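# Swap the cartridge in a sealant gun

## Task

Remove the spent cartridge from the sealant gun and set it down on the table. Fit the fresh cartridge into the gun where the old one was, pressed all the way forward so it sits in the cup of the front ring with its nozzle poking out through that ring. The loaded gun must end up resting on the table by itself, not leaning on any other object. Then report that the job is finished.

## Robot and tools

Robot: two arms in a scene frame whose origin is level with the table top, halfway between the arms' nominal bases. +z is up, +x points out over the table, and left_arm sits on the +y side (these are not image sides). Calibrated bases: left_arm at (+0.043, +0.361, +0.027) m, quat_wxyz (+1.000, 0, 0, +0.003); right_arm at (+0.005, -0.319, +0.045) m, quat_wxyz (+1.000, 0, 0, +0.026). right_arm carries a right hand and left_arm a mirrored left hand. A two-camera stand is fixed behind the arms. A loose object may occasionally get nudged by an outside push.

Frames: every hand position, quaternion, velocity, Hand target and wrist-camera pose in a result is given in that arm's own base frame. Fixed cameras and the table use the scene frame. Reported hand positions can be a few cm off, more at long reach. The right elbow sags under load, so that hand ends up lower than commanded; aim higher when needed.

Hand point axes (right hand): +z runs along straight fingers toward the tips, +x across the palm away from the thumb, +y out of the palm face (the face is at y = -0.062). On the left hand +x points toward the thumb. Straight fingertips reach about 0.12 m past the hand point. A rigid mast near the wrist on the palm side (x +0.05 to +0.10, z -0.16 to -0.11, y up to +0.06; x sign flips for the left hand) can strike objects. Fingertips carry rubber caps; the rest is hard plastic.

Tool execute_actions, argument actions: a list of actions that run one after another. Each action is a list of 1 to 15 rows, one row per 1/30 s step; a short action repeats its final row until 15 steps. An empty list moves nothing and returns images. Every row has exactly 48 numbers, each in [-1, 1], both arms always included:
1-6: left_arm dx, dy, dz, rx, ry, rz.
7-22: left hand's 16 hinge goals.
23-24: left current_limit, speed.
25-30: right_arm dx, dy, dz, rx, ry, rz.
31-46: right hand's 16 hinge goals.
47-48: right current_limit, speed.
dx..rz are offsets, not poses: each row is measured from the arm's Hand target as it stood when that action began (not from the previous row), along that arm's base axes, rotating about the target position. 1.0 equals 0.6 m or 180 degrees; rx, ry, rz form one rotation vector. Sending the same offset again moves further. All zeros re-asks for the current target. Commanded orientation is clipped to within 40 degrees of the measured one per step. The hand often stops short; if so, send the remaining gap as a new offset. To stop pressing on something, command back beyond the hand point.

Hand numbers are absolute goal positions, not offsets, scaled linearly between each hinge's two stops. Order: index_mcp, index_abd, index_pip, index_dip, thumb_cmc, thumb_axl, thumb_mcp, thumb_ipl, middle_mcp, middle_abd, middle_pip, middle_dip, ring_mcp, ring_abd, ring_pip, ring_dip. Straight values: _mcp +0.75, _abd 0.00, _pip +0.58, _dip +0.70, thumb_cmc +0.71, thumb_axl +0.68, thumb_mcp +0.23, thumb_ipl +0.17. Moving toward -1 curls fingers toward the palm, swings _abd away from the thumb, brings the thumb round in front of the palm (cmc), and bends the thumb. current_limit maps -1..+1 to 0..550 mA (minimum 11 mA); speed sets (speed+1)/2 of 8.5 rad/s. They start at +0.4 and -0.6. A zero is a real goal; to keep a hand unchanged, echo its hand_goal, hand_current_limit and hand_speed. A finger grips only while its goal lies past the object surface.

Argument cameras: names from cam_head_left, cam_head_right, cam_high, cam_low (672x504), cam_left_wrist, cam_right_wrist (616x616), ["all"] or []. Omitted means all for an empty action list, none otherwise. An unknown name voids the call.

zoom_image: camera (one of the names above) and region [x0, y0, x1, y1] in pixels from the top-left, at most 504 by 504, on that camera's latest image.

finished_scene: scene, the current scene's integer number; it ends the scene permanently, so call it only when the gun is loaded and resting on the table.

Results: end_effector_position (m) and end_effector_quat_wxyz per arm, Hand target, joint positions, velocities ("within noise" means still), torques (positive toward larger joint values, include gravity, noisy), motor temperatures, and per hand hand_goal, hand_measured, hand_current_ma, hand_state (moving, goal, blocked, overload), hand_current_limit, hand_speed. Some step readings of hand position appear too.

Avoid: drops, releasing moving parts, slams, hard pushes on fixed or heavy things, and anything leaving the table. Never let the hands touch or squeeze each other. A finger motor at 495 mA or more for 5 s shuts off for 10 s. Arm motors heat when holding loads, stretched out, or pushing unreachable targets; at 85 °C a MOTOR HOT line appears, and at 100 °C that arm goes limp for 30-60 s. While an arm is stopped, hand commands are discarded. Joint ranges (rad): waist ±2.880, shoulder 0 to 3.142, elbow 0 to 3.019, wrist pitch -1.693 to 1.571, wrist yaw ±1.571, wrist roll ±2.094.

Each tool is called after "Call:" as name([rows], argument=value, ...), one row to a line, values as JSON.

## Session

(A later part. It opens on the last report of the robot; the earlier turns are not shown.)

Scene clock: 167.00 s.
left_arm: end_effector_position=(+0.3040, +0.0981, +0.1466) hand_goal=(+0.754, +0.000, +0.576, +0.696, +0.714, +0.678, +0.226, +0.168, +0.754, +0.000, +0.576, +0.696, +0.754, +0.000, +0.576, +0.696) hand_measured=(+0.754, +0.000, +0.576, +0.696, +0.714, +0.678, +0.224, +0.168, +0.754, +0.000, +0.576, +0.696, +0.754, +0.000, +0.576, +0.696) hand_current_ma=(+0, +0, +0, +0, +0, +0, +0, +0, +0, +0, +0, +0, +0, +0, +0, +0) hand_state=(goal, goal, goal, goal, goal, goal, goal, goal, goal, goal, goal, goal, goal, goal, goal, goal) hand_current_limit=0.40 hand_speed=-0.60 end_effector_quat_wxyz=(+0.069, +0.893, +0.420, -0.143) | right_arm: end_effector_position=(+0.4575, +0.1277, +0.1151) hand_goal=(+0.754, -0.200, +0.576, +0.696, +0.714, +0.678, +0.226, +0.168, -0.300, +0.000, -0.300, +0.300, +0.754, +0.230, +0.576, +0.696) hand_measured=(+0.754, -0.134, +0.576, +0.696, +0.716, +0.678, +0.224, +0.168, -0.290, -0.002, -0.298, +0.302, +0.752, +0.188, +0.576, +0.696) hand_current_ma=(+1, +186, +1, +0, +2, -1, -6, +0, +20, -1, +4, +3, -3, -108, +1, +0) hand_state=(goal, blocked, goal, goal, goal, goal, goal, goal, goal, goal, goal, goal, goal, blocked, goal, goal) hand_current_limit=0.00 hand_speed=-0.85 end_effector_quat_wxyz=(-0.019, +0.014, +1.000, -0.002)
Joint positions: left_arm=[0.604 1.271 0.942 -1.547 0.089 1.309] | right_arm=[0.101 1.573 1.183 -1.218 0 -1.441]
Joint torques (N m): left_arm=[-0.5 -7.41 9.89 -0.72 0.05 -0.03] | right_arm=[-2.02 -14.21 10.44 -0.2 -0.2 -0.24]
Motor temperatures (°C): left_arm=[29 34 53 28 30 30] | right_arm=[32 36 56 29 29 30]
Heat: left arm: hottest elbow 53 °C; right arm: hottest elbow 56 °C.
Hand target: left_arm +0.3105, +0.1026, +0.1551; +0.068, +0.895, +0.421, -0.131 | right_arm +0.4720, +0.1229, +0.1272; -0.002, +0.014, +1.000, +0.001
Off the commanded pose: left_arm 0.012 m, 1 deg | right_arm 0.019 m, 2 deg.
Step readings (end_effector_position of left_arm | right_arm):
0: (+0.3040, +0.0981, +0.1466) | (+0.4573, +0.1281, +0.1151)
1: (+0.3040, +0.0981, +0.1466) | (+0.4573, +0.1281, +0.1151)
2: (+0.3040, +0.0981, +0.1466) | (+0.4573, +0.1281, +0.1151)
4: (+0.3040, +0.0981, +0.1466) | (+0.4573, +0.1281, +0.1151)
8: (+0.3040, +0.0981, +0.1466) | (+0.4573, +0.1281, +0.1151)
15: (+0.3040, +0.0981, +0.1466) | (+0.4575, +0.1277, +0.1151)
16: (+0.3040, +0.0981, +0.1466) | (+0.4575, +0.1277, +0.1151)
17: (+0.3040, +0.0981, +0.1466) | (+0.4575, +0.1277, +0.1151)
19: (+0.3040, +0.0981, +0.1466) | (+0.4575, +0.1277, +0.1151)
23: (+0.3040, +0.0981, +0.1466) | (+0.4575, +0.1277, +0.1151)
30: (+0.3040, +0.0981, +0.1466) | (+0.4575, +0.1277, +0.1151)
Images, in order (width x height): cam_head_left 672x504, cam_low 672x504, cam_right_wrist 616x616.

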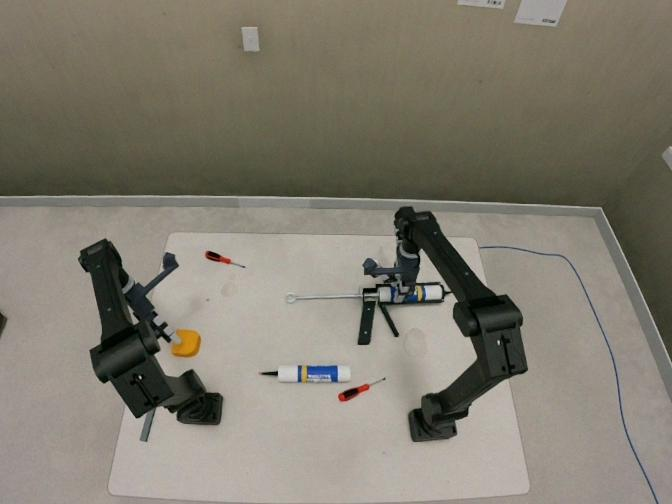

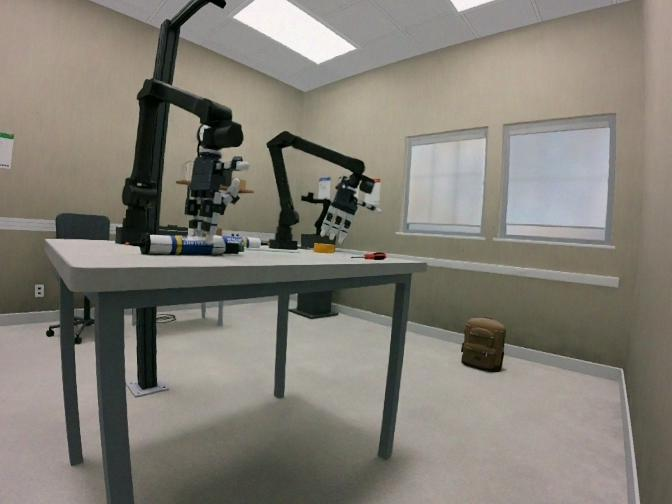

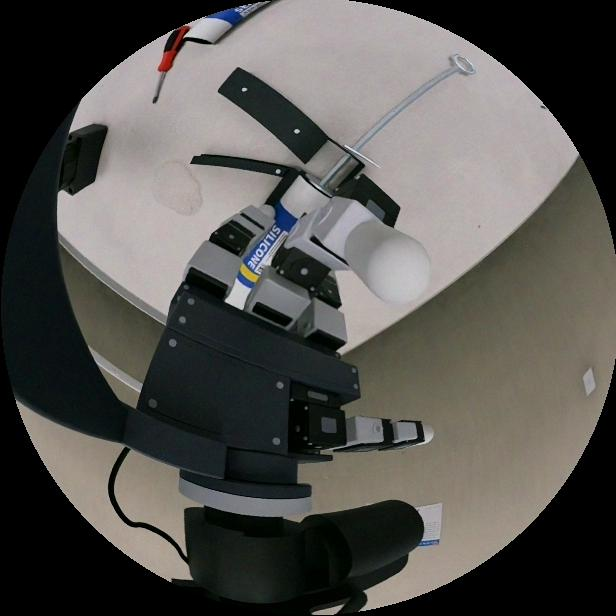

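Call:
execute_actions([
  [[0,0,0,0,0,0,0.754,0,0.576,0.696,0.714,0.678,0.226,0.168,0.754,0,0.576,0.696,0.754,0,0.576,0.696,0.4,-0.6,0,0.002,0.02,0,0,0,0.754,-0.2,0.576,0.696,0.714,0.678,0.226,0.168,-0.3,0,-0.3,0.3,0.754,0.24,0.576,0.696,0,-0.85]],
  [[0,0,0,0,0,0,0.754,0,0.576,0.696,0.714,0.678,0.226,0.168,0.754,0,0.576,0.696,0.754,0,0.576,0.696,0.4,-0.6,0,0.002,0.02,0,0,0,0.754,-0.2,0.576,0.696,0.714,0.678,0.226,0.168,-0.3,0,-0.3,0.3,0.754,0.24,0.576,0.696,0,-0.85]],
], cameras=["cam_head_left","cam_high","cam_low"])

Call:
zoom_image(camera="cam_low", region=[140, 195, 250, 275])

Call:
zoom_image(camera="cam_high", region=[110, 250, 290, 390])

Scene clock: 176.13 s.
left_arm: end_effector_position=(+0.3040, +0.0981, +0.1466) hand_goal=(+0.754, +0.000, +0.576, +0.696, +0.714, +0.678, +0.226, +0.168, +0.754, +0.000, +0.576, +0.696, +0.754, +0.000, +0.576, +0.696) hand_measured=(+0.754, +0.000, +0.576, +0.696, +0.714, +0.678, +0.224, +0.168, +0.754, +0.000, +0.576, +0.696, +0.754, +0.000, +0.576, +0.696) hand_current_ma=(+0, +0, +0, +0, +0, +0, +0, +0, +0, +0, +0, +0, +0, +0, +0, +0) hand_state=(goal, goal, goal, goal, goal, goal, goal, goal, goal, goal, goal, goal, goal, goal, goal, goal) hand_current_limit=0.40 hand_speed=-0.60 end_effector_quat_wxyz=(+0.069, +0.893, +0.420, -0.143) | right_arm: end_effector_position=(+0.4585, +0.1278, +0.1314) hand_goal=(+0.754, -0.200, +0.576, +0.696, +0.714, +0.678, +0.226, +0.168, -0.300, +0.000, -0.300, +0.300, +0.754, +0.240, +0.576, +0.696) hand_measured=(+0.754, -0.194, +0.576, +0.696, +0.716, +0.678, +0.224, +0.168, -0.290, -0.002, -0.298, +0.302, +0.752, +0.236, +0.576, +0.696) hand_current_ma=(+0, +8, +1, +0, +2, -1, -6, +0, +20, -1, +4, +3, -3, -6, +1, +0) hand_state=(goal, goal, goal, goal, goal, goal, goal, goal, goal, goal, goal, goal, goal, goal, goal, goal) hand_current_limit=0.00 hand_speed=-0.85 end_effector_quat_wxyz=(-0.021, +0.014, +1.000, -0.002)
Joint positions: left_arm=[0.604 1.271 0.942 -1.547 0.089 1.309] | right_arm=[0.101 1.563 1.216 -1.266 0 -1.441]
Joint torques (N m): left_arm=[-0.62 -7.41 9.94 -0.69 0.05 -0.03] | right_arm=[-1.49 -14.97 11.21 -0.77 -0.23 -0.18]
Motor temperatures (°C): left_arm=[29 34 54 28 30 30] | right_arm=[32 36 57 29 29 30]
Heat: left arm: hottest elbow 54 °C; right arm: hottest elbow 57 °C.
Hand target: left_arm +0.3105, +0.1026, +0.1551; +0.068, +0.895, +0.421, -0.131 | right_arm +0.4721, +0.1253, +0.1512; -0.002, +0.014, +1.000, +0.001
Off the commanded pose: left_arm 0.012 m, 1 deg | right_arm 0.024 m, 2 deg.
Step readings (end_effector_position of left_arm | right_arm):
0: (+0.3040, +0.0981, +0.1466) | (+0.4575, +0.1277, +0.1151)
1: (+0.3040, +0.0981, +0.1466) | (+0.4575, +0.1277, +0.1151)
2: (+0.3040, +0.0981, +0.1466) | (+0.4578, +0.1278, +0.1154)
4: (+0.3040, +0.0981, +0.1466) | (+0.4587, +0.1279, +0.1164)
8: (+0.3040, +0.0981, +0.1466) | (+0.4601, +0.1280, +0.1194)
15: (+0.3040, +0.0981, +0.1466) | (+0.4602, +0.1280, +0.1205)
16: (+0.3040, +0.0981, +0.1466) | (+0.4603, +0.1280, +0.1206)
17: (+0.3040, +0.0981, +0.1466) | (+0.4600, +0.1280, +0.1210)
19: (+0.3040, +0.0981, +0.1466) | (+0.4597, +0.1280, +0.1229)
23: (+0.3040, +0.0981, +0.1466) | (+0.4586, +0.1278, +0.1277)
30: (+0.3040, +0.0981, +0.1466) | (+0.4587, +0.1279, +0.1314)
Images, in order (width x height): cam_head_left 672x504, cam_high 672x504, cam_low 672x504.

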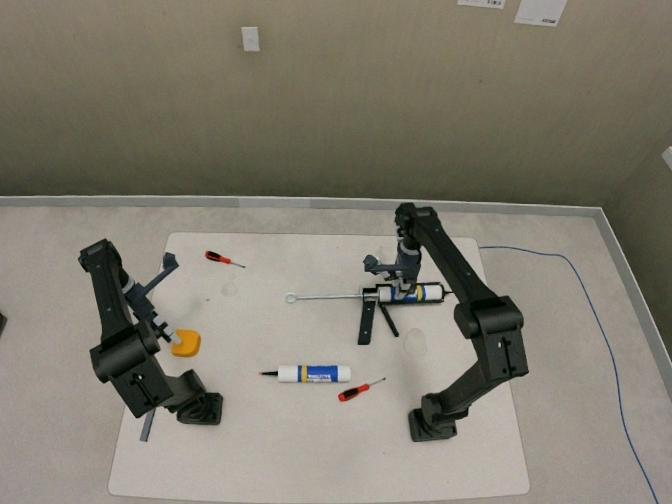

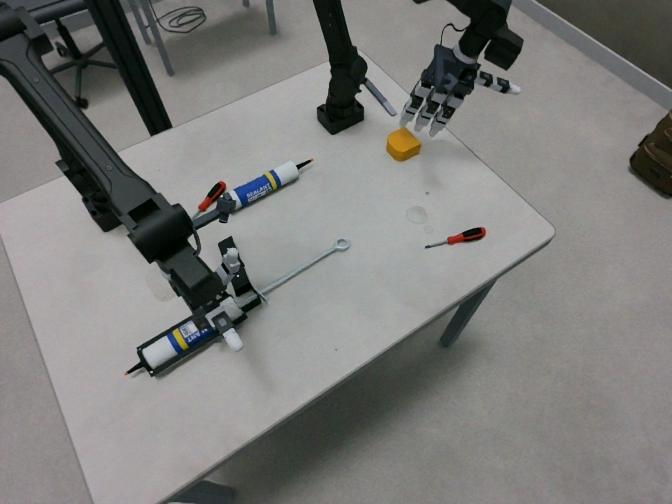

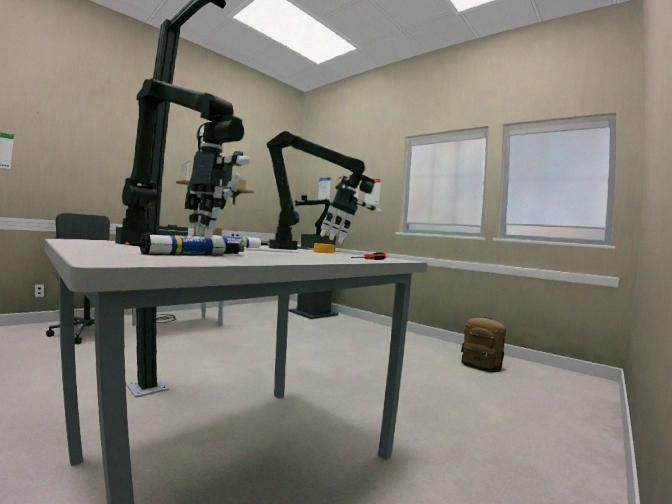

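Scaled by 4.582 from the camera's 672x504 image, which has a finer 960x720 frame.

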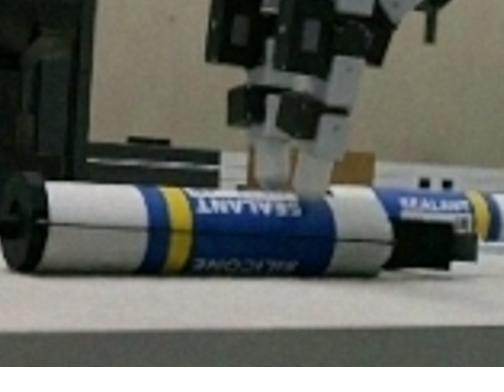

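Scaled by 2.800 from the camera's 672x504 image, which has a finer 960x720 frame.

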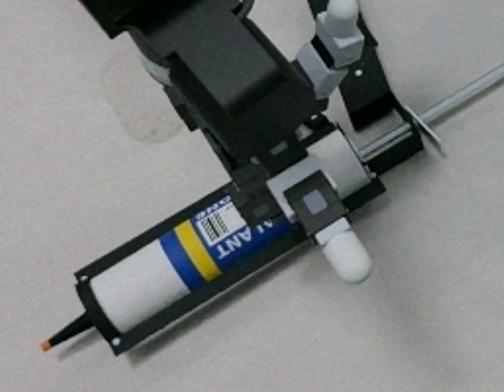

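Call:
execute_actions([
  [[0,0,0,0,0,0,0.754,0,0.576,0.696,0.714,0.678,0.226,0.168,0.754,0,0.576,0.696,0.754,0,0.576,0.696,0.4,-0.6,0,0,0.01,0,0,0,0.754,0.08,0.576,0.696,0.714,0.678,0.226,0.168,-0.3,0,-0.3,0.3,0.754,-0.06,0.576,0.696,0.3,-0.7]],
  [[0,0,0,0,0,0,0.754,0,0.576,0.696,0.714,0.678,0.226,0.168,0.754,0,0.576,0.696,0.754,0,0.576,0.696,0.4,-0.6,0,0,-0.05,0,0,0,0.754,0.08,0.576,0.696,0.714,0.678,0.226,0.168,-0.3,0,-0.3,0.3,0.754,-0.06,0.576,0.696,0.3,-0.7]],
  [[0,0,0,0,0,0,0.754,0,0.576,0.696,0.714,0.678,0.226,0.168,0.754,0,0.576,0.696,0.754,0,0.576,0.696,0.4,-0.6,0,0,-0.045,0,0,0,0.754,0.08,0.576,0.696,0.714,0.678,0.226,0.168,-0.3,0,-0.3,0.3,0.754,-0.06,0.576,0.696,0.3,-0.7]],
], cameras=["cam_head_left","cam_low"])

Call:
zoom_image(camera="cam_low", region=[170, 205, 230, 265])

Call:
zoom_image(camera="cam_head_left", region=[370, 270, 430, 330])

Scene clock: 254.90 s.
left_arm: end_effector_position=(+0.3040, +0.0981, +0.1466) hand_goal=(+0.754, +0.000, +0.576, +0.696, +0.714, +0.678, +0.226, +0.168, +0.754, +0.000, +0.576, +0.696, +0.754, +0.000, +0.576, +0.696) hand_measured=(+0.754, +0.000, +0.576, +0.696, +0.714, +0.678, +0.224, +0.168, +0.754, +0.000, +0.576, +0.696, +0.754, +0.000, +0.576, +0.696) hand_current_ma=(+0, +0, +0, +0, +0, +0, +0, +0, +0, +0, +0, +0, +0, +0, +0, +0) hand_state=(goal, goal, goal, goal, goal, goal, goal, goal, goal, goal, goal, goal, goal, goal, goal, goal) hand_current_limit=0.40 hand_speed=-0.60 end_effector_quat_wxyz=(+0.069, +0.893, +0.420, -0.143) | right_arm: end_effector_position=(+0.4677, +0.1288, +0.1076) hand_goal=(+0.754, +0.080, +0.576, +0.696, +0.714, +0.678, +0.226, +0.168, -0.300, +0.000, -0.300, +0.300, +0.754, -0.060, +0.576, +0.696) hand_measured=(+0.754, +0.078, +0.576, +0.696, +0.716, +0.678, +0.224, +0.168, -0.290, -0.002, -0.298, +0.302, +0.752, -0.060, +0.576, +0.696) hand_current_ma=(+0, -4, +1, +0, +2, -1, -6, +0, +20, -1, +4, +3, -3, +0, +1, +0) hand_state=(goal, goal, goal, goal, goal, goal, goal, goal, goal, goal, goal, goal, goal, goal, goal, goal) hand_current_limit=0.30 hand_speed=-0.70 end_effector_quat_wxyz=(-0.001, +0.014, +1.000, +0.000)
Joint positions: left_arm=[0.604 1.271 0.942 -1.547 0.089 1.309] | right_arm=[0.101 1.586 1.174 -1.161 0 -1.441]
Joint torques (N m): left_arm=[-0.5 -7.36 9.89 -0.72 0.06 -0.04] | right_arm=[-1.44 -13.45 8.06 0.44 -0.23 -0.17]
Motor temperatures (°C): left_arm=[29 34 54 28 30 30] | right_arm=[32 37 60 29 29 30]
Heat: left arm: hottest elbow 54 °C; right arm: hottest elbow 60 °C.
Hand target: left_arm +0.3105, +0.1026, +0.1551; +0.068, +0.895, +0.421, -0.131 | right_arm +0.4720, +0.1253, +0.1002; -0.002, +0.014, +1.000, +0.001
Off the commanded pose: left_arm 0.012 m, 1 deg | right_arm 0.009 m, 0 deg.
Step readings (end_effector_position of left_arm | right_arm):
0: (+0.3040, +0.0981, +0.1466) | (+0.4585, +0.1278, +0.1314)
1: (+0.3040, +0.0981, +0.1466) | (+0.4585, +0.1278, +0.1314)
2: (+0.3040, +0.0981, +0.1466) | (+0.4582, +0.1278, +0.1315)
4: (+0.3040, +0.0981, +0.1466) | (+0.4576, +0.1277, +0.1321)
8: (+0.3040, +0.0981, +0.1466) | (+0.4580, +0.1278, +0.1340)
15: (+0.3040, +0.0981, +0.1466) | (+0.4584, +0.1278, +0.1359)
16: (+0.3040, +0.0981, +0.1466) | (+0.4584, +0.1278, +0.1359)
17: (+0.3040, +0.0981, +0.1466) | (+0.4586, +0.1278, +0.1359)
19: (+0.3040, +0.0981, +0.1466) | (+0.4614, +0.1281, +0.1361)
23: (+0.3040, +0.0981, +0.1466) | (+0.4684, +0.1288, +0.1370)
30: (+0.3040, +0.0981, +0.1466) | (+0.4695, +0.1290, +0.1358)
31: (+0.3040, +0.0981, +0.1466) | (+0.4692, +0.1289, +0.1352)
32: (+0.3040, +0.0981, +0.1466) | (+0.4696, +0.1290, +0.1340)
34: (+0.3040, +0.0981, +0.1466) | (+0.4707, +0.1291, +0.1298)
38: (+0.3040, +0.0981, +0.1466) | (+0.4682, +0.1288, +0.1171)
45: (+0.3040, +0.0981, +0.1466) | (+0.4675, +0.1288, +0.1076)
Images, in order (width x height): cam_head_left 672x504, cam_low 672x504.

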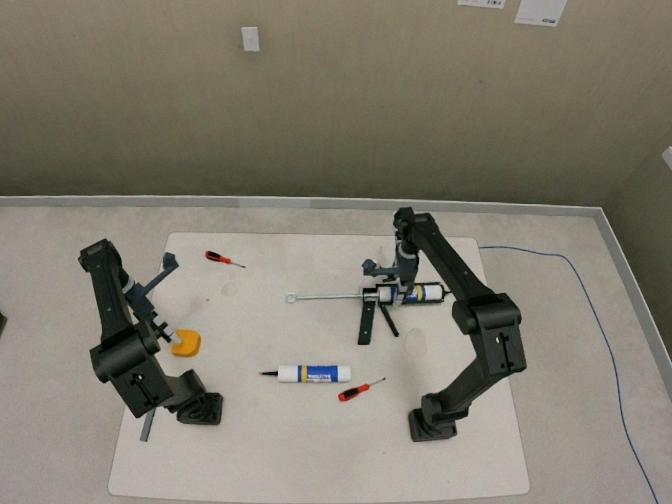

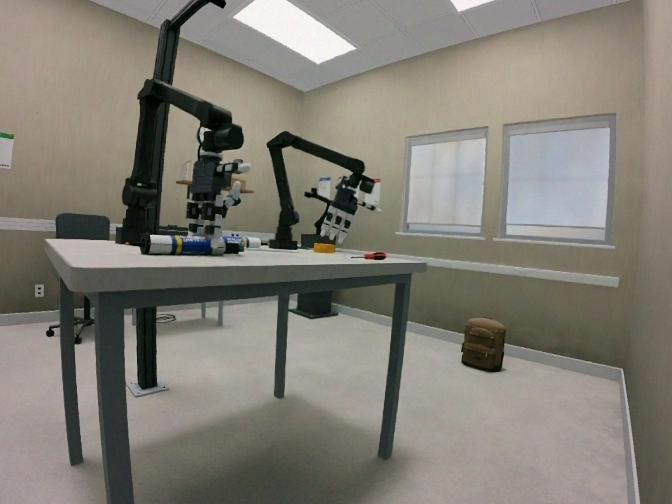

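Scaled by 8.400 from the camera's 672x504 image, which has a finer 960x720 frame.

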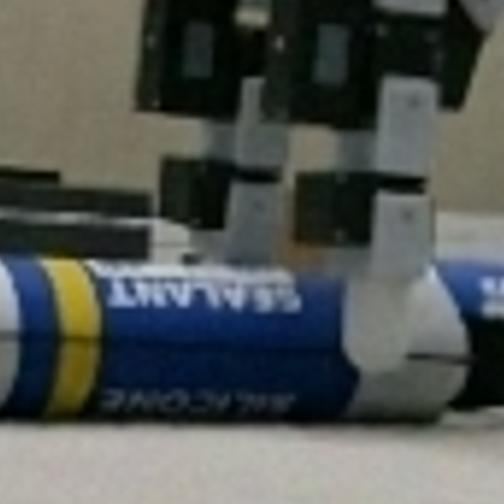

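Scaled by 8.400 from the camera's 672x504 image, which has a finer 960x720 frame.

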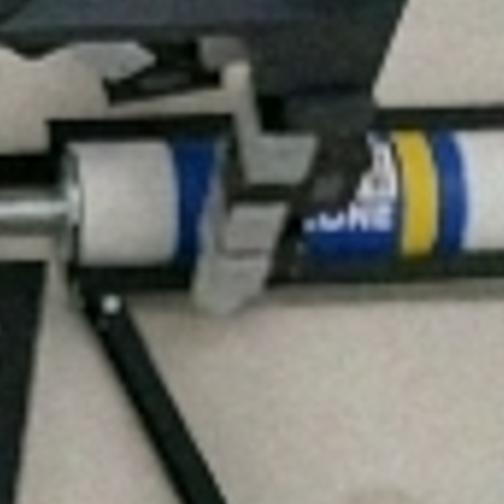

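Call:
execute_actions([
  [[0,0,0,0,0,0,0.754,0,0.576,0.696,0.714,0.678,0.226,0.168,0.754,0,0.576,0.696,0.754,0,0.576,0.696,0.4,-0.6,0,0,-0.02,0,0,0,0.754,0.08,0.576,0.696,0.714,0.678,0.226,0.168,-0.3,0,-0.3,0.3,0.754,-0.06,0.576,0.696,0.3,-0.7]],
  [[0,0,0,0,0,0,0.754,0,0.576,0.696,0.714,0.678,0.226,0.168,0.754,0,0.576,0.696,0.754,0,0.576,0.696,0.4,-0.6,0,0,0,0,0,0,0.754,-0.15,0.576,0.696,0.714,0.678,0.226,0.168,-0.3,0,-0.3,0.3,0.754,0.18,0.576,0.696,0.4,-0.8]],
  [[0,0,0,0,0,0,0.754,0,0.576,0.696,0.714,0.678,0.226,0.168,0.754,0,0.576,0.696,0.754,0,0.576,0.696,0.4,-0.6,0,0,0,0,0,0,0.754,-0.25,0.576,0.696,0.714,0.678,0.226,0.168,-0.3,0,-0.3,0.3,0.754,0.28,0.576,0.696,0.6,-0.8]],
], cameras=["cam_head_left","cam_low"])

Call:
zoom_image(camera="cam_low", region=[170, 205, 230, 265])

Call:
zoom_image(camera="cam_head_left", region=[370, 270, 430, 330])

Scene clock: 265.17 s.
left_arm: end_effector_position=(+0.3040, +0.0981, +0.1466) hand_goal=(+0.754, +0.000, +0.576, +0.696, +0.714, +0.678, +0.226, +0.168, +0.754, +0.000, +0.576, +0.696, +0.754, +0.000, +0.576, +0.696) hand_measured=(+0.754, +0.000, +0.576, +0.696, +0.714, +0.678, +0.224, +0.168, +0.754, +0.000, +0.576, +0.696, +0.754, +0.000, +0.576, +0.696) hand_current_ma=(+0, +0, +0, +0, +0, +0, +0, +0, +0, +0, +0, +0, +0, +0, +0, +0) hand_state=(goal, goal, goal, goal, goal, goal, goal, goal, goal, goal, goal, goal, goal, goal, goal, goal) hand_current_limit=0.40 hand_speed=-0.60 end_effector_quat_wxyz=(+0.069, +0.893, +0.420, -0.143) | right_arm: end_effector_position=(+0.4681, +0.1291, +0.1057) hand_goal=(+0.754, -0.250, +0.576, +0.696, +0.714, +0.678, +0.226, +0.168, -0.300, +0.000, -0.300, +0.300, +0.754, +0.280, +0.576, +0.696) hand_measured=(+0.754, -0.060, +0.576, +0.696, +0.716, +0.678, +0.224, +0.168, -0.290, -0.002, -0.298, +0.302, +0.758, -0.050, +0.578, +0.696) hand_current_ma=(+0, +440, +1, +0, +2, -1, -6, +0, +20, -1, +4, +3, +6, -440, +2, +0) hand_state=(goal, blocked, goal, goal, goal, goal, goal, goal, goal, goal, goal, goal, goal, blocked, goal, goal) hand_current_limit=0.60 hand_speed=-0.80 end_effector_quat_wxyz=(+0.001, +0.014, +1.000, +0.001)
Joint positions: left_arm=[0.604 1.271 0.942 -1.547 0.089 1.309] | right_arm=[0.101 1.586 1.167 -1.149 -0.002 -1.441]
Joint torques (N m): left_arm=[-0.62 -7.53 9.95 -0.73 0.04 -0.03] | right_arm=[-1.55 -12.16 7.13 1.26 -0.15 -0.17]
Motor temperatures (°C): left_arm=[29 34 54 28 30 30] | right_arm=[32 37 58 29 29 30]
Heat: left arm: hottest elbow 54 °C; right arm: hottest elbow 58 °C.
Hand target: left_arm +0.3105, +0.1026, +0.1551; +0.068, +0.895, +0.421, -0.131 | right_arm +0.4721, +0.1253, +0.0882; -0.002, +0.014, +1.000, +0.001
Off the commanded pose: left_arm 0.012 m, 1 deg | right_arm 0.018 m, 0 deg.
Step readings (end_effector_position of left_arm | right_arm):
0: (+0.3040, +0.0981, +0.1466) | (+0.4677, +0.1288, +0.1076)
1: (+0.3040, +0.0981, +0.1466) | (+0.4678, +0.1288, +0.1076)
2: (+0.3040, +0.0981, +0.1466) | (+0.4681, +0.1288, +0.1075)
4: (+0.3040, +0.0981, +0.1466) | (+0.4683, +0.1288, +0.1065)
8: (+0.3040, +0.0981, +0.1466) | (+0.4689, +0.1290, +0.1064)
15: (+0.3040, +0.0981, +0.1466) | (+0.4689, +0.1290, +0.1063)
16: (+0.3040, +0.0981, +0.1466) | (+0.4689, +0.1290, +0.1063)
17: (+0.3040, +0.0981, +0.1466) | (+0.4689, +0.1290, +0.1063)
19: (+0.3040, +0.0981, +0.1466) | (+0.4686, +0.1291, +0.1060)
23: (+0.3040, +0.0981, +0.1466) | (+0.4681, +0.1291, +0.1057)
30: (+0.3040, +0.0981, +0.1466) | (+0.4681, +0.1291, +0.1057)
31: (+0.3040, +0.0981, +0.1466) | (+0.4681, +0.1291, +0.1057)
32: (+0.3040, +0.0981, +0.1466) | (+0.4681, +0.1291, +0.1057)
34: (+0.3040, +0.0981, +0.1466) | (+0.4681, +0.1291, +0.1057)
38: (+0.3040, +0.0981, +0.1466) | (+0.4681, +0.1291, +0.1057)
45: (+0.3040, +0.0981, +0.1466) | (+0.4681, +0.1291, +0.1057)
Images, in order (width x height): cam_head_left 672x504, cam_low 672x504.

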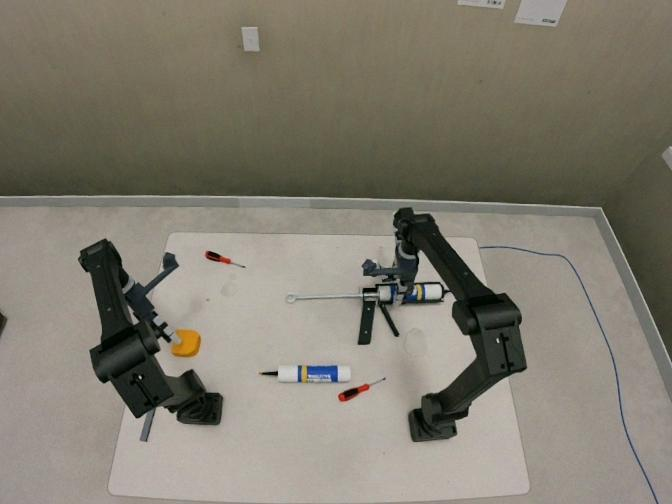

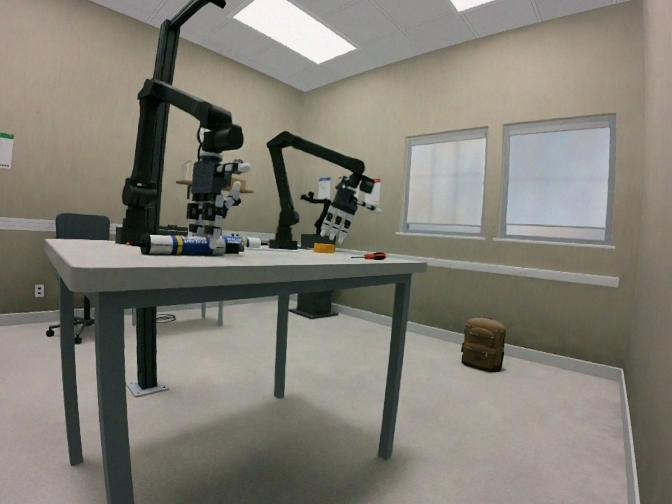

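Scaled by 8.400 from the camera's 672x504 image, which has a finer 960x720 frame.

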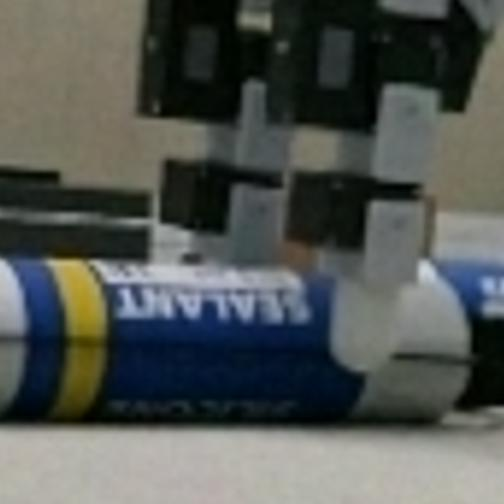

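Scaled by 8.400 from the camera's 672x504 image, which has a finer 960x720 frame.

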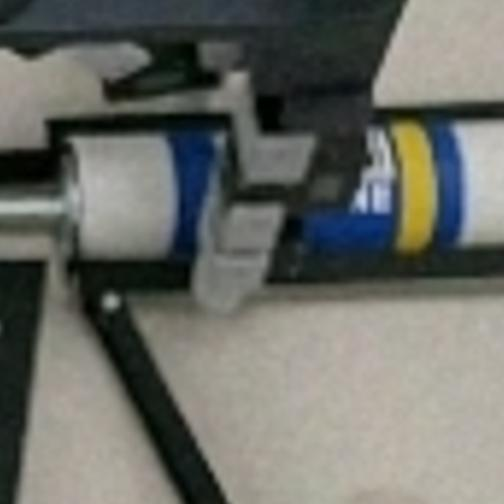

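Call:
execute_actions([
  [[0,0,0,0,0,0,0.754,0,0.576,0.696,0.714,0.678,0.226,0.168,0.754,0,0.576,0.696,0.754,0,0.576,0.696,0.4,-0.6,0,0,0.04,0,0,0,0.754,-0.25,0.576,0.696,0.714,0.678,0.226,0.168,-0.3,0,-0.3,0.3,0.754,0.28,0.576,0.696,0.6,-0.8]],
  [[0,0,0,0,0,0,0.754,0,0.576,0.696,0.714,0.678,0.226,0.168,0.754,0,0.576,0.696,0.754,0,0.576,0.696,0.4,-0.6,0,0,0.04,0,0,0,0.754,-0.25,0.576,0.696,0.714,0.678,0.226,0.168,-0.3,0,-0.3,0.3,0.754,0.28,0.576,0.696,0.6,-0.8]],
], cameras=["cam_head_left","cam_low"])

Call:
zoom_image(camera="cam_low", region=[140, 195, 250, 275])

Call:
zoom_image(camera="cam_head_left", region=[350, 250, 470, 350])

Scene clock: 286.33 s.
left_arm: end_effector_position=(+0.3040, +0.0981, +0.1466) hand_goal=(+0.754, +0.000, +0.576, +0.696, +0.714, +0.678, +0.226, +0.168, +0.754, +0.000, +0.576, +0.696, +0.754, +0.000, +0.576, +0.696) hand_measured=(+0.754, +0.000, +0.576, +0.696, +0.714, +0.678, +0.224, +0.168, +0.754, +0.000, +0.576, +0.696, +0.754, +0.000, +0.576, +0.696) hand_current_ma=(+0, +0, +0, +0, +0, +0, +0, +0, +0, +0, +0, +0, +0, +0, +0, +0) hand_state=(goal, goal, goal, goal, goal, goal, goal, goal, goal, goal, goal, goal, goal, goal, goal, goal) hand_current_limit=0.40 hand_speed=-0.60 end_effector_quat_wxyz=(+0.069, +0.893, +0.420, -0.143) | right_arm: end_effector_position=(+0.4598, +0.1284, +0.1161) hand_goal=(+0.754, -0.250, +0.576, +0.696, +0.714, +0.678, +0.226, +0.168, -0.300, +0.000, -0.300, +0.300, +0.754, +0.280, +0.576, +0.696) hand_measured=(+0.752, -0.154, +0.576, +0.696, +0.716, +0.678, +0.222, +0.168, -0.290, -0.002, -0.298, +0.302, +0.756, +0.124, +0.578, +0.696) hand_current_ma=(-4, +303, -1, +0, +2, -1, -7, +0, +20, -1, +4, +3, +1, -440, +2, +0) hand_state=(goal, blocked, goal, goal, goal, goal, goal, goal, goal, goal, goal, goal, goal, blocked, goal, goal) hand_current_limit=0.60 hand_speed=-0.80 end_effector_quat_wxyz=(-0.019, +0.014, +1.000, -0.001)
Joint positions: left_arm=[0.604 1.271 0.942 -1.547 0.089 1.309] | right_arm=[0.101 1.579 1.192 -1.222 -0.002 -1.441]
Joint torques (N m): left_arm=[-0.5 -7.47 9.95 -0.7 0.04 -0.04] | right_arm=[-1.44 -15.27 10.91 -1.05 -0.14 -0.17]
Motor temperatures (°C): left_arm=[29 34 54 28 30 30] | right_arm=[32 37 56 29 29 30]
Heat: left arm: hottest elbow 54 °C; right arm: hottest elbow 56 °C.
Hand target: left_arm +0.3105, +0.1026, +0.1551; +0.068, +0.895, +0.421, -0.131 | right_arm +0.4720, +0.1254, +0.1361; -0.002, +0.014, +1.000, +0.001
Off the commanded pose: left_arm 0.012 m, 1 deg | right_arm 0.024 m, 2 deg.
Step readings (end_effector_position of left_arm | right_arm):
0: (+0.3040, +0.0981, +0.1466) | (+0.4681, +0.1291, +0.1057)
1: (+0.3040, +0.0981, +0.1466) | (+0.4681, +0.1291, +0.1057)
2: (+0.3040, +0.0981, +0.1466) | (+0.4681, +0.1292, +0.1059)
4: (+0.3040, +0.0981, +0.1466) | (+0.4676, +0.1292, +0.1063)
8: (+0.3040, +0.0981, +0.1466) | (+0.4674, +0.1291, +0.1071)
15: (+0.3040, +0.0981, +0.1466) | (+0.4682, +0.1292, +0.1088)
16: (+0.3040, +0.0981, +0.1466) | (+0.4681, +0.1292, +0.1092)
17: (+0.3040, +0.0981, +0.1466) | (+0.4671, +0.1291, +0.1100)
19: (+0.3040, +0.0981, +0.1466) | (+0.4644, +0.1288, +0.1125)
23: (+0.3040, +0.0981, +0.1466) | (+0.4601, +0.1284, +0.1138)
30: (+0.3040, +0.0981, +0.1466) | (+0.4601, +0.1284, +0.1162)
Images, in order (width x height): cam_head_left 672x504, cam_low 672x504.

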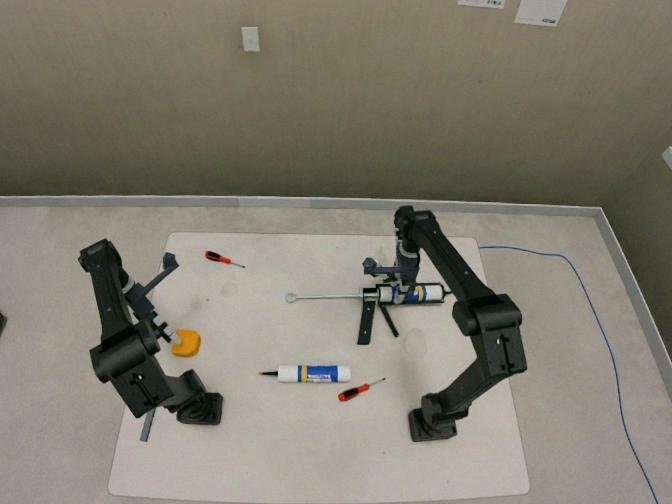

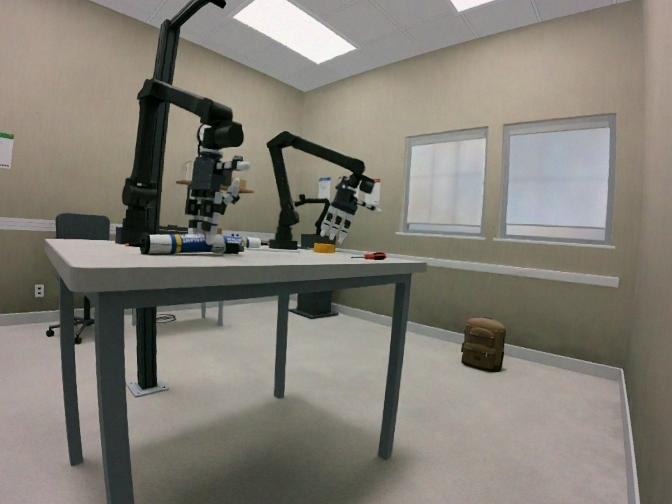

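Scaled by 4.582 from the camera's 672x504 image, which has a finer 960x720 frame.

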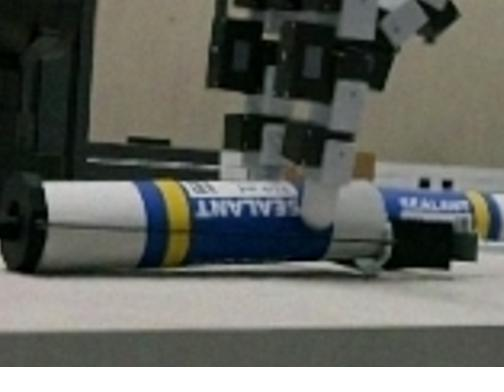

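Scaled by 4.200 from the camera's 672x504 image, which has a finer 960x720 frame.

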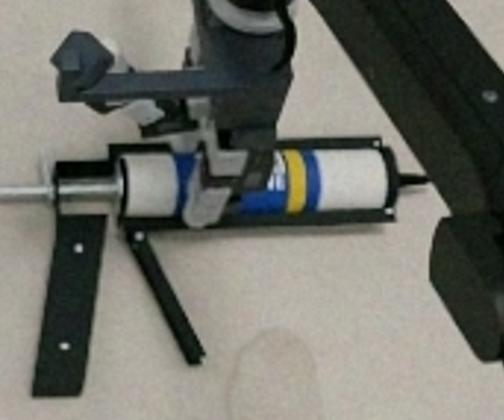

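Call:
execute_actions([
  [[0,0,0,0,0,0,0.754,0,0.576,0.696,0.714,0.678,0.226,0.168,0.754,0,0.576,0.696,0.754,0,0.576,0.696,0.4,-0.6,0,0.002,0.02,0,0,0,0.754,-0.25,0.576,0.696,0.714,0.678,0.226,0.168,-0.3,0,-0.3,0.3,0.754,0.28,0.576,0.696,0.6,-0.8]],
], cameras=["cam_low"])

Call:
zoom_image(camera="cam_low", region=[140, 195, 250, 275])

Scene clock: 296.53 s.
left_arm: end_effector_position=(+0.3040, +0.0981, +0.1466) hand_goal=(+0.754, +0.000, +0.576, +0.696, +0.714, +0.678, +0.226, +0.168, +0.754, +0.000, +0.576, +0.696, +0.754, +0.000, +0.576, +0.696) hand_measured=(+0.754, +0.000, +0.576, +0.696, +0.714, +0.678, +0.224, +0.168, +0.754, +0.000, +0.576, +0.696, +0.754, +0.000, +0.576, +0.696) hand_current_ma=(+0, +0, +0, +0, +0, +0, +0, +0, +0, +0, +0, +0, +0, +0, +0, +0) hand_state=(goal, goal, goal, goal, goal, goal, goal, goal, goal, goal, goal, goal, goal, goal, goal, goal) hand_current_limit=0.40 hand_speed=-0.60 end_effector_quat_wxyz=(+0.069, +0.893, +0.420, -0.143) | right_arm: end_effector_position=(+0.4583, +0.1280, +0.1273) hand_goal=(+0.754, -0.250, +0.576, +0.696, +0.714, +0.678, +0.226, +0.168, -0.300, +0.000, -0.300, +0.300, +0.754, +0.280, +0.576, +0.696) hand_measured=(+0.750, -0.154, +0.574, +0.696, +0.716, +0.678, +0.222, +0.168, -0.290, -0.002, -0.298, +0.302, +0.760, +0.124, +0.578, +0.696) hand_current_ma=(-8, +303, -2, +0, +2, -1, -7, +0, +20, -1, +4, +3, +13, -440, +4, +0) hand_state=(goal, blocked, goal, goal, goal, goal, goal, goal, goal, goal, goal, goal, goal, blocked, goal, goal) hand_current_limit=0.60 hand_speed=-0.80 end_effector_quat_wxyz=(-0.022, +0.014, +1.000, -0.002)
Joint positions: left_arm=[0.604 1.271 0.942 -1.547 0.089 1.309] | right_arm=[0.101 1.567 1.21 -1.257 -0.001 -1.441]
Joint torques (N m): left_arm=[-0.56 -7.36 9.94 -0.72 0.06 -0.02] | right_arm=[-1.32 -15.15 11.14 -0.83 -0.17 -0.14]
Motor temperatures (°C): left_arm=[29 34 54 28 30 30] | right_arm=[32 37 55 29 29 30]
Heat: left arm: hottest elbow 54 °C; right arm: hottest elbow 55 °C.
Hand target: left_arm +0.3105, +0.1026, +0.1551; +0.068, +0.895, +0.421, -0.131 | right_arm +0.4721, +0.1265, +0.1482; -0.002, +0.014, +1.000, +0.001
Off the commanded pose: left_arm 0.012 m, 1 deg | right_arm 0.025 m, 2 deg.
Step readings (end_effector_position of left_arm | right_arm):
0: (+0.3040, +0.0981, +0.1466) | (+0.4598, +0.1284, +0.1161)
1: (+0.3040, +0.0981, +0.1466) | (+0.4598, +0.1284, +0.1163)
2: (+0.3040, +0.0981, +0.1466) | (+0.4594, +0.1283, +0.1165)
4: (+0.3040, +0.0981, +0.1466) | (+0.4592, +0.1282, +0.1183)
8: (+0.3040, +0.0981, +0.1466) | (+0.4593, +0.1282, +0.1238)
15: (+0.3040, +0.0981, +0.1466) | (+0.4584, +0.1281, +0.1274)
Images, in order (width x height): cam_low 672x504.

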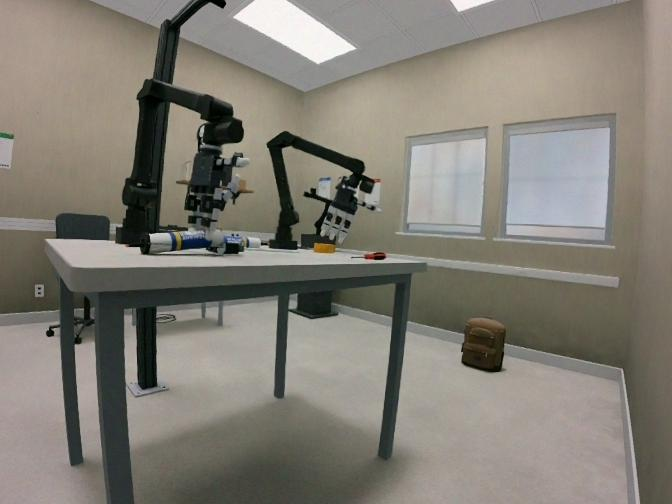

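Scaled by 4.582 from the camera's 672x504 image, which has a finer 960x720 frame.

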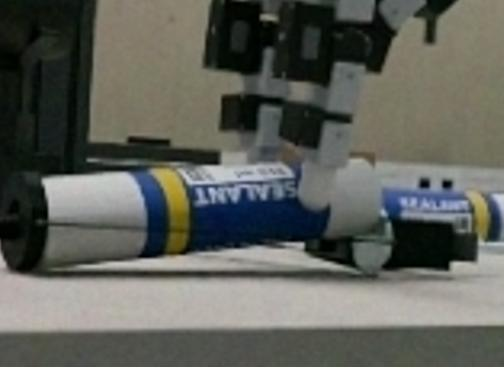

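Call:
execute_actions([
  [[0,0,0,0,0,0,0.754,0,0.576,0.696,0.714,0.678,0.226,0.168,0.754,0,0.576,0.696,0.754,0,0.576,0.696,0.4,-0.6,0,0.003,0.025,0,0,0,0.754,-0.25,0.576,0.696,0.714,0.678,0.226,0.168,-0.3,0,-0.3,0.3,0.754,0.28,0.576,0.696,0.6,-0.8]],
  [[0,0,0,0,0,0,0.754,0,0.576,0.696,0.714,0.678,0.226,0.168,0.754,0,0.576,0.696,0.754,0,0.576,0.696,0.4,-0.6,0,0.004,0.015,0,0,0,0.754,-0.25,0.576,0.696,0.714,0.678,0.226,0.168,-0.3,0,-0.3,0.3,0.754,0.28,0.576,0.696,0.6,-0.8]],
], cameras=["cam_low"])

Call:
zoom_image(camera="cam_low", region=[140, 195, 250, 275])

Scene clock: 303.77 s.
left_arm: end_effector_position=(+0.3040, +0.0981, +0.1466) hand_goal=(+0.754, +0.000, +0.576, +0.696, +0.714, +0.678, +0.226, +0.168, +0.754, +0.000, +0.576, +0.696, +0.754, +0.000, +0.576, +0.696) hand_measured=(+0.754, +0.000, +0.576, +0.696, +0.714, +0.678, +0.224, +0.168, +0.754, +0.000, +0.576, +0.696, +0.754, +0.000, +0.576, +0.696) hand_current_ma=(+0, +0, +0, +0, +0, +0, +0, +0, +0, +0, +0, +0, +0, +0, +0, +0) hand_state=(goal, goal, goal, goal, goal, goal, goal, goal, goal, goal, goal, goal, goal, goal, goal, goal) hand_current_limit=0.40 hand_speed=-0.60 end_effector_quat_wxyz=(+0.069, +0.893, +0.420, -0.143) | right_arm: end_effector_position=(+0.4586, +0.1280, +0.1489) hand_goal=(+0.754, -0.250, +0.576, +0.696, +0.714, +0.678, +0.226, +0.168, -0.300, +0.000, -0.300, +0.300, +0.754, +0.280, +0.576, +0.696) hand_measured=(+0.748, -0.154, +0.574, +0.696, +0.716, +0.678, +0.222, +0.168, -0.290, -0.002, -0.298, +0.302, +0.758, +0.124, +0.580, +0.698) hand_current_ma=(-13, +303, -4, -1, +2, -1, -7, +0, +20, -1, +4, +3, +9, -440, +6, +1) hand_state=(goal, blocked, goal, goal, goal, goal, goal, goal, goal, goal, goal, goal, goal, blocked, goal, goal) hand_current_limit=0.60 hand_speed=-0.80 end_effector_quat_wxyz=(-0.025, +0.014, +1.000, -0.002)
Joint positions: left_arm=[0.604 1.271 0.942 -1.547 0.089 1.309] | right_arm=[0.101 1.553 1.254 -1.321 -0.001 -1.441]
Joint torques (N m): left_arm=[-0.5 -7.41 9.91 -0.69 0.05 -0.04] | right_arm=[-0.56 -15.15 11.58 -0.83 -0.2 -0.04]
Motor temperatures (°C): left_arm=[29 34 54 28 30 30] | right_arm=[32 37 55 29 29 30]
Heat: left arm: hottest elbow 54 °C; right arm: hottest elbow 55 °C.
Hand target: left_arm +0.3105, +0.1026, +0.1551; +0.068, +0.895, +0.421, -0.131 | right_arm +0.4721, +0.1307, +0.1721; -0.002, +0.014, +1.000, +0.001
Off the commanded pose: left_arm 0.012 m, 1 deg | right_arm 0.027 m, 3 deg.
Step readings (end_effector_position of left_arm | right_arm):
0: (+0.3040, +0.0981, +0.1466) | (+0.4583, +0.1280, +0.1273)
1: (+0.3040, +0.0981, +0.1466) | (+0.4582, +0.1280, +0.1273)
2: (+0.3040, +0.0981, +0.1466) | (+0.4580, +0.1280, +0.1280)
4: (+0.3040, +0.0981, +0.1466) | (+0.4575, +0.1279, +0.1301)
8: (+0.3040, +0.0981, +0.1466) | (+0.4579, +0.1280, +0.1366)
15: (+0.3040, +0.0981, +0.1466) | (+0.4588, +0.1281, +0.1419)
16: (+0.3040, +0.0981, +0.1466) | (+0.4586, +0.1280, +0.1419)
17: (+0.3040, +0.0981, +0.1466) | (+0.4583, +0.1280, +0.1421)
19: (+0.3040, +0.0981, +0.1466) | (+0.4575, +0.1279, +0.1432)
23: (+0.3040, +0.0981, +0.1466) | (+0.4582, +0.1280, +0.1465)
30: (+0.3040, +0.0981, +0.1466) | (+0.4587, +0.1281, +0.1489)
Images, in order (width x height): cam_low 672x504.

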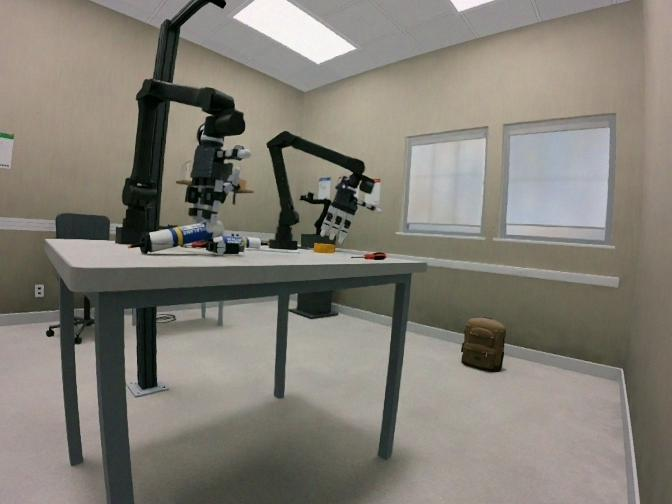

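Scaled by 4.582 from the camera's 672x504 image, which has a finer 960x720 frame.

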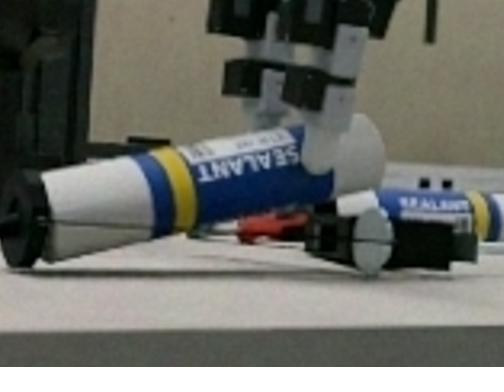

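Call:
execute_actions([
  [[0,0,0,0,0,0,0.754,0,0.576,0.696,0.714,0.678,0.226,0.168,0.754,0,0.576,0.696,0.754,0,0.576,0.696,0.4,-0.6,0,0.03,0.01,0,0,0,0.754,-0.25,0.576,0.696,0.714,0.678,0.226,0.168,-0.3,0,-0.3,0.3,0.754,0.28,0.576,0.696,0.6,-0.8]],
  [[0,0,0,0,0,0,0.754,0,0.576,0.696,0.714,0.678,0.226,0.168,0.754,0,0.576,0.696,0.754,0,0.576,0.696,0.4,-0.6,0,0.033,0.01,0,0,0,0.754,-0.25,0.576,0.696,0.714,0.678,0.226,0.168,-0.3,0,-0.3,0.3,0.754,0.28,0.576,0.696,0.6,-0.8]],
], cameras=["cam_low","cam_high"])

Call:
zoom_image(camera="cam_low", region=[140, 195, 250, 275])

Call:
zoom_image(camera="cam_high", region=[110, 250, 290, 390])

Scene clock: 314.23 s.
left_arm: end_effector_position=(+0.3040, +0.0981, +0.1466) hand_goal=(+0.754, +0.000, +0.576, +0.696, +0.714, +0.678, +0.226, +0.168, +0.754, +0.000, +0.576, +0.696, +0.754, +0.000, +0.576, +0.696) hand_measured=(+0.754, +0.000, +0.576, +0.696, +0.714, +0.678, +0.224, +0.168, +0.754, +0.000, +0.576, +0.696, +0.754, +0.000, +0.576, +0.696) hand_current_ma=(+0, +0, +0, +0, +0, +0, +0, +0, +0, +0, +0, +0, +0, +0, +0, +0) hand_state=(goal, goal, goal, goal, goal, goal, goal, goal, goal, goal, goal, goal, goal, goal, goal, goal) hand_current_limit=0.40 hand_speed=-0.60 end_effector_quat_wxyz=(+0.069, +0.893, +0.420, -0.143) | right_arm: end_effector_position=(+0.4588, +0.1621, +0.1631) hand_goal=(+0.754, -0.250, +0.576, +0.696, +0.714, +0.678, +0.226, +0.168, -0.300, +0.000, -0.300, +0.300, +0.754, +0.280, +0.576, +0.696) hand_measured=(+0.748, -0.154, +0.574, +0.696, +0.716, +0.678, +0.222, +0.168, -0.290, -0.002, -0.298, +0.302, +0.756, +0.124, +0.578, +0.698) hand_current_ma=(-11, +303, -4, -1, +2, -1, -7, +0, +20, -1, +4, +3, +3, -440, +4, +1) hand_state=(goal, blocked, goal, goal, goal, goal, goal, goal, goal, goal, goal, goal, goal, blocked, goal, goal) hand_current_limit=0.60 hand_speed=-0.80 end_effector_quat_wxyz=(-0.022, +0.010, +1.000, -0.002)
Joint positions: left_arm=[0.604 1.271 0.942 -1.547 0.089 1.309] | right_arm=[0.176 1.553 1.292 -1.353 -0.004 -1.374]
Joint torques (N m): left_arm=[-0.62 -7.41 9.89 -0.7 0.05 -0.03] | right_arm=[0.15 -14.97 11.77 -0.8 -0.16 0.11]
Motor temperatures (°C): left_arm=[29 34 54 28 30 30] | right_arm=[32 37 55 29 29 30]
Heat: left arm: hottest elbow 54 °C; right arm: hottest elbow 55 °C.
Hand target: left_arm +0.3105, +0.1026, +0.1551; +0.068, +0.895, +0.421, -0.131 | right_arm +0.4720, +0.1687, +0.1841; -0.002, +0.014, +1.000, +0.001
Off the commanded pose: left_arm 0.012 m, 1 deg | right_arm 0.026 m, 2 deg.
Step readings (end_effector_position of left_arm | right_arm):
0: (+0.3040, +0.0981, +0.1466) | (+0.4586, +0.1280, +0.1489)
1: (+0.3040, +0.0981, +0.1466) | (+0.4585, +0.1280, +0.1489)
2: (+0.3040, +0.0981, +0.1466) | (+0.4584, +0.1284, +0.1492)
4: (+0.3040, +0.0981, +0.1466) | (+0.4577, +0.1309, +0.1502)
8: (+0.3040, +0.0981, +0.1466) | (+0.4588, +0.1356, +0.1535)
15: (+0.3040, +0.0981, +0.1466) | (+0.4588, +0.1410, +0.1552)
16: (+0.3040, +0.0981, +0.1466) | (+0.4589, +0.1413, +0.1553)
17: (+0.3040, +0.0981, +0.1466) | (+0.4588, +0.1417, +0.1555)
19: (+0.3040, +0.0981, +0.1466) | (+0.4586, +0.1444, +0.1567)
23: (+0.3040, +0.0981, +0.1466) | (+0.4584, +0.1552, +0.1606)
30: (+0.3040, +0.0981, +0.1466) | (+0.4586, +0.1622, +0.1632)
Images, in order (width x height): cam_high 672x504, cam_low 672x504.

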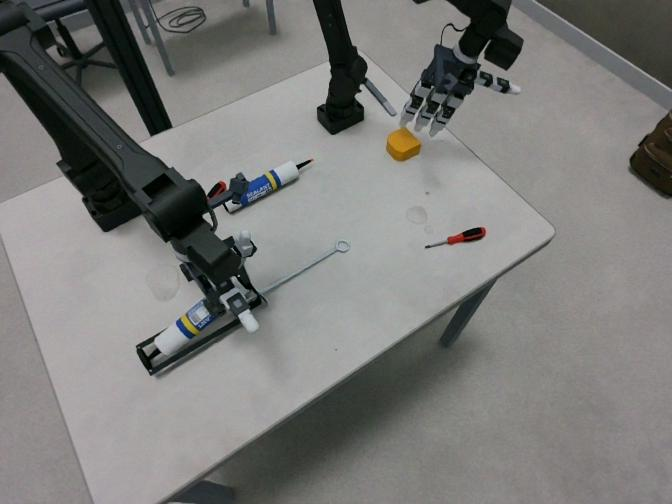

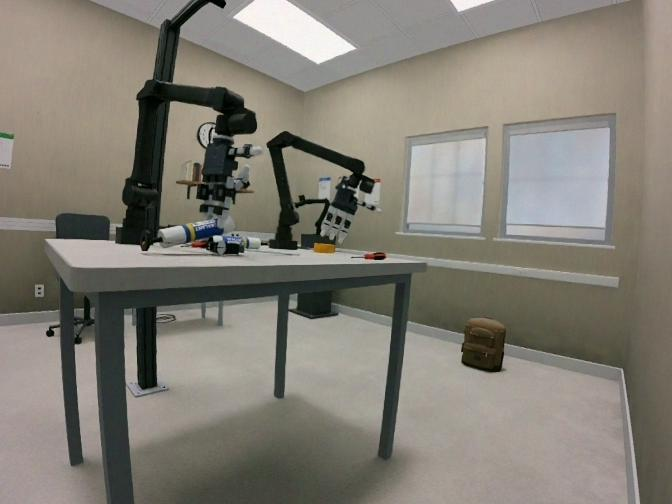

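Scaled by 4.582 from the camera's 672x504 image, which has a finer 960x720 frame.

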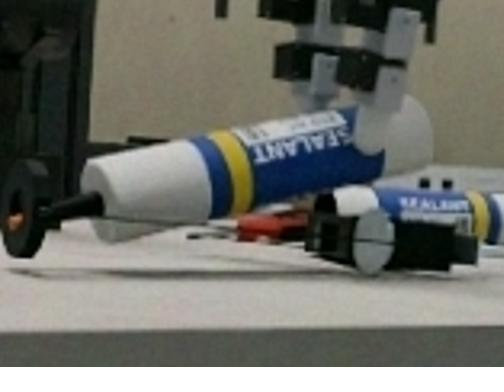

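Scaled by 2.800 from the camera's 672x504 image, which has a finer 960x720 frame.

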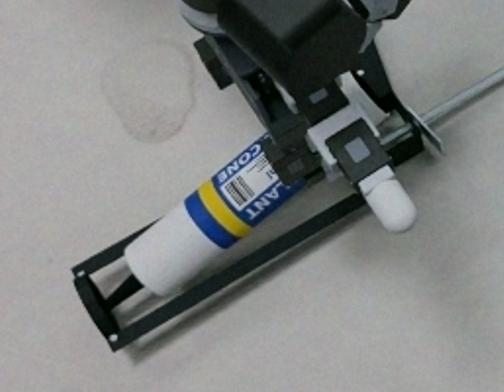

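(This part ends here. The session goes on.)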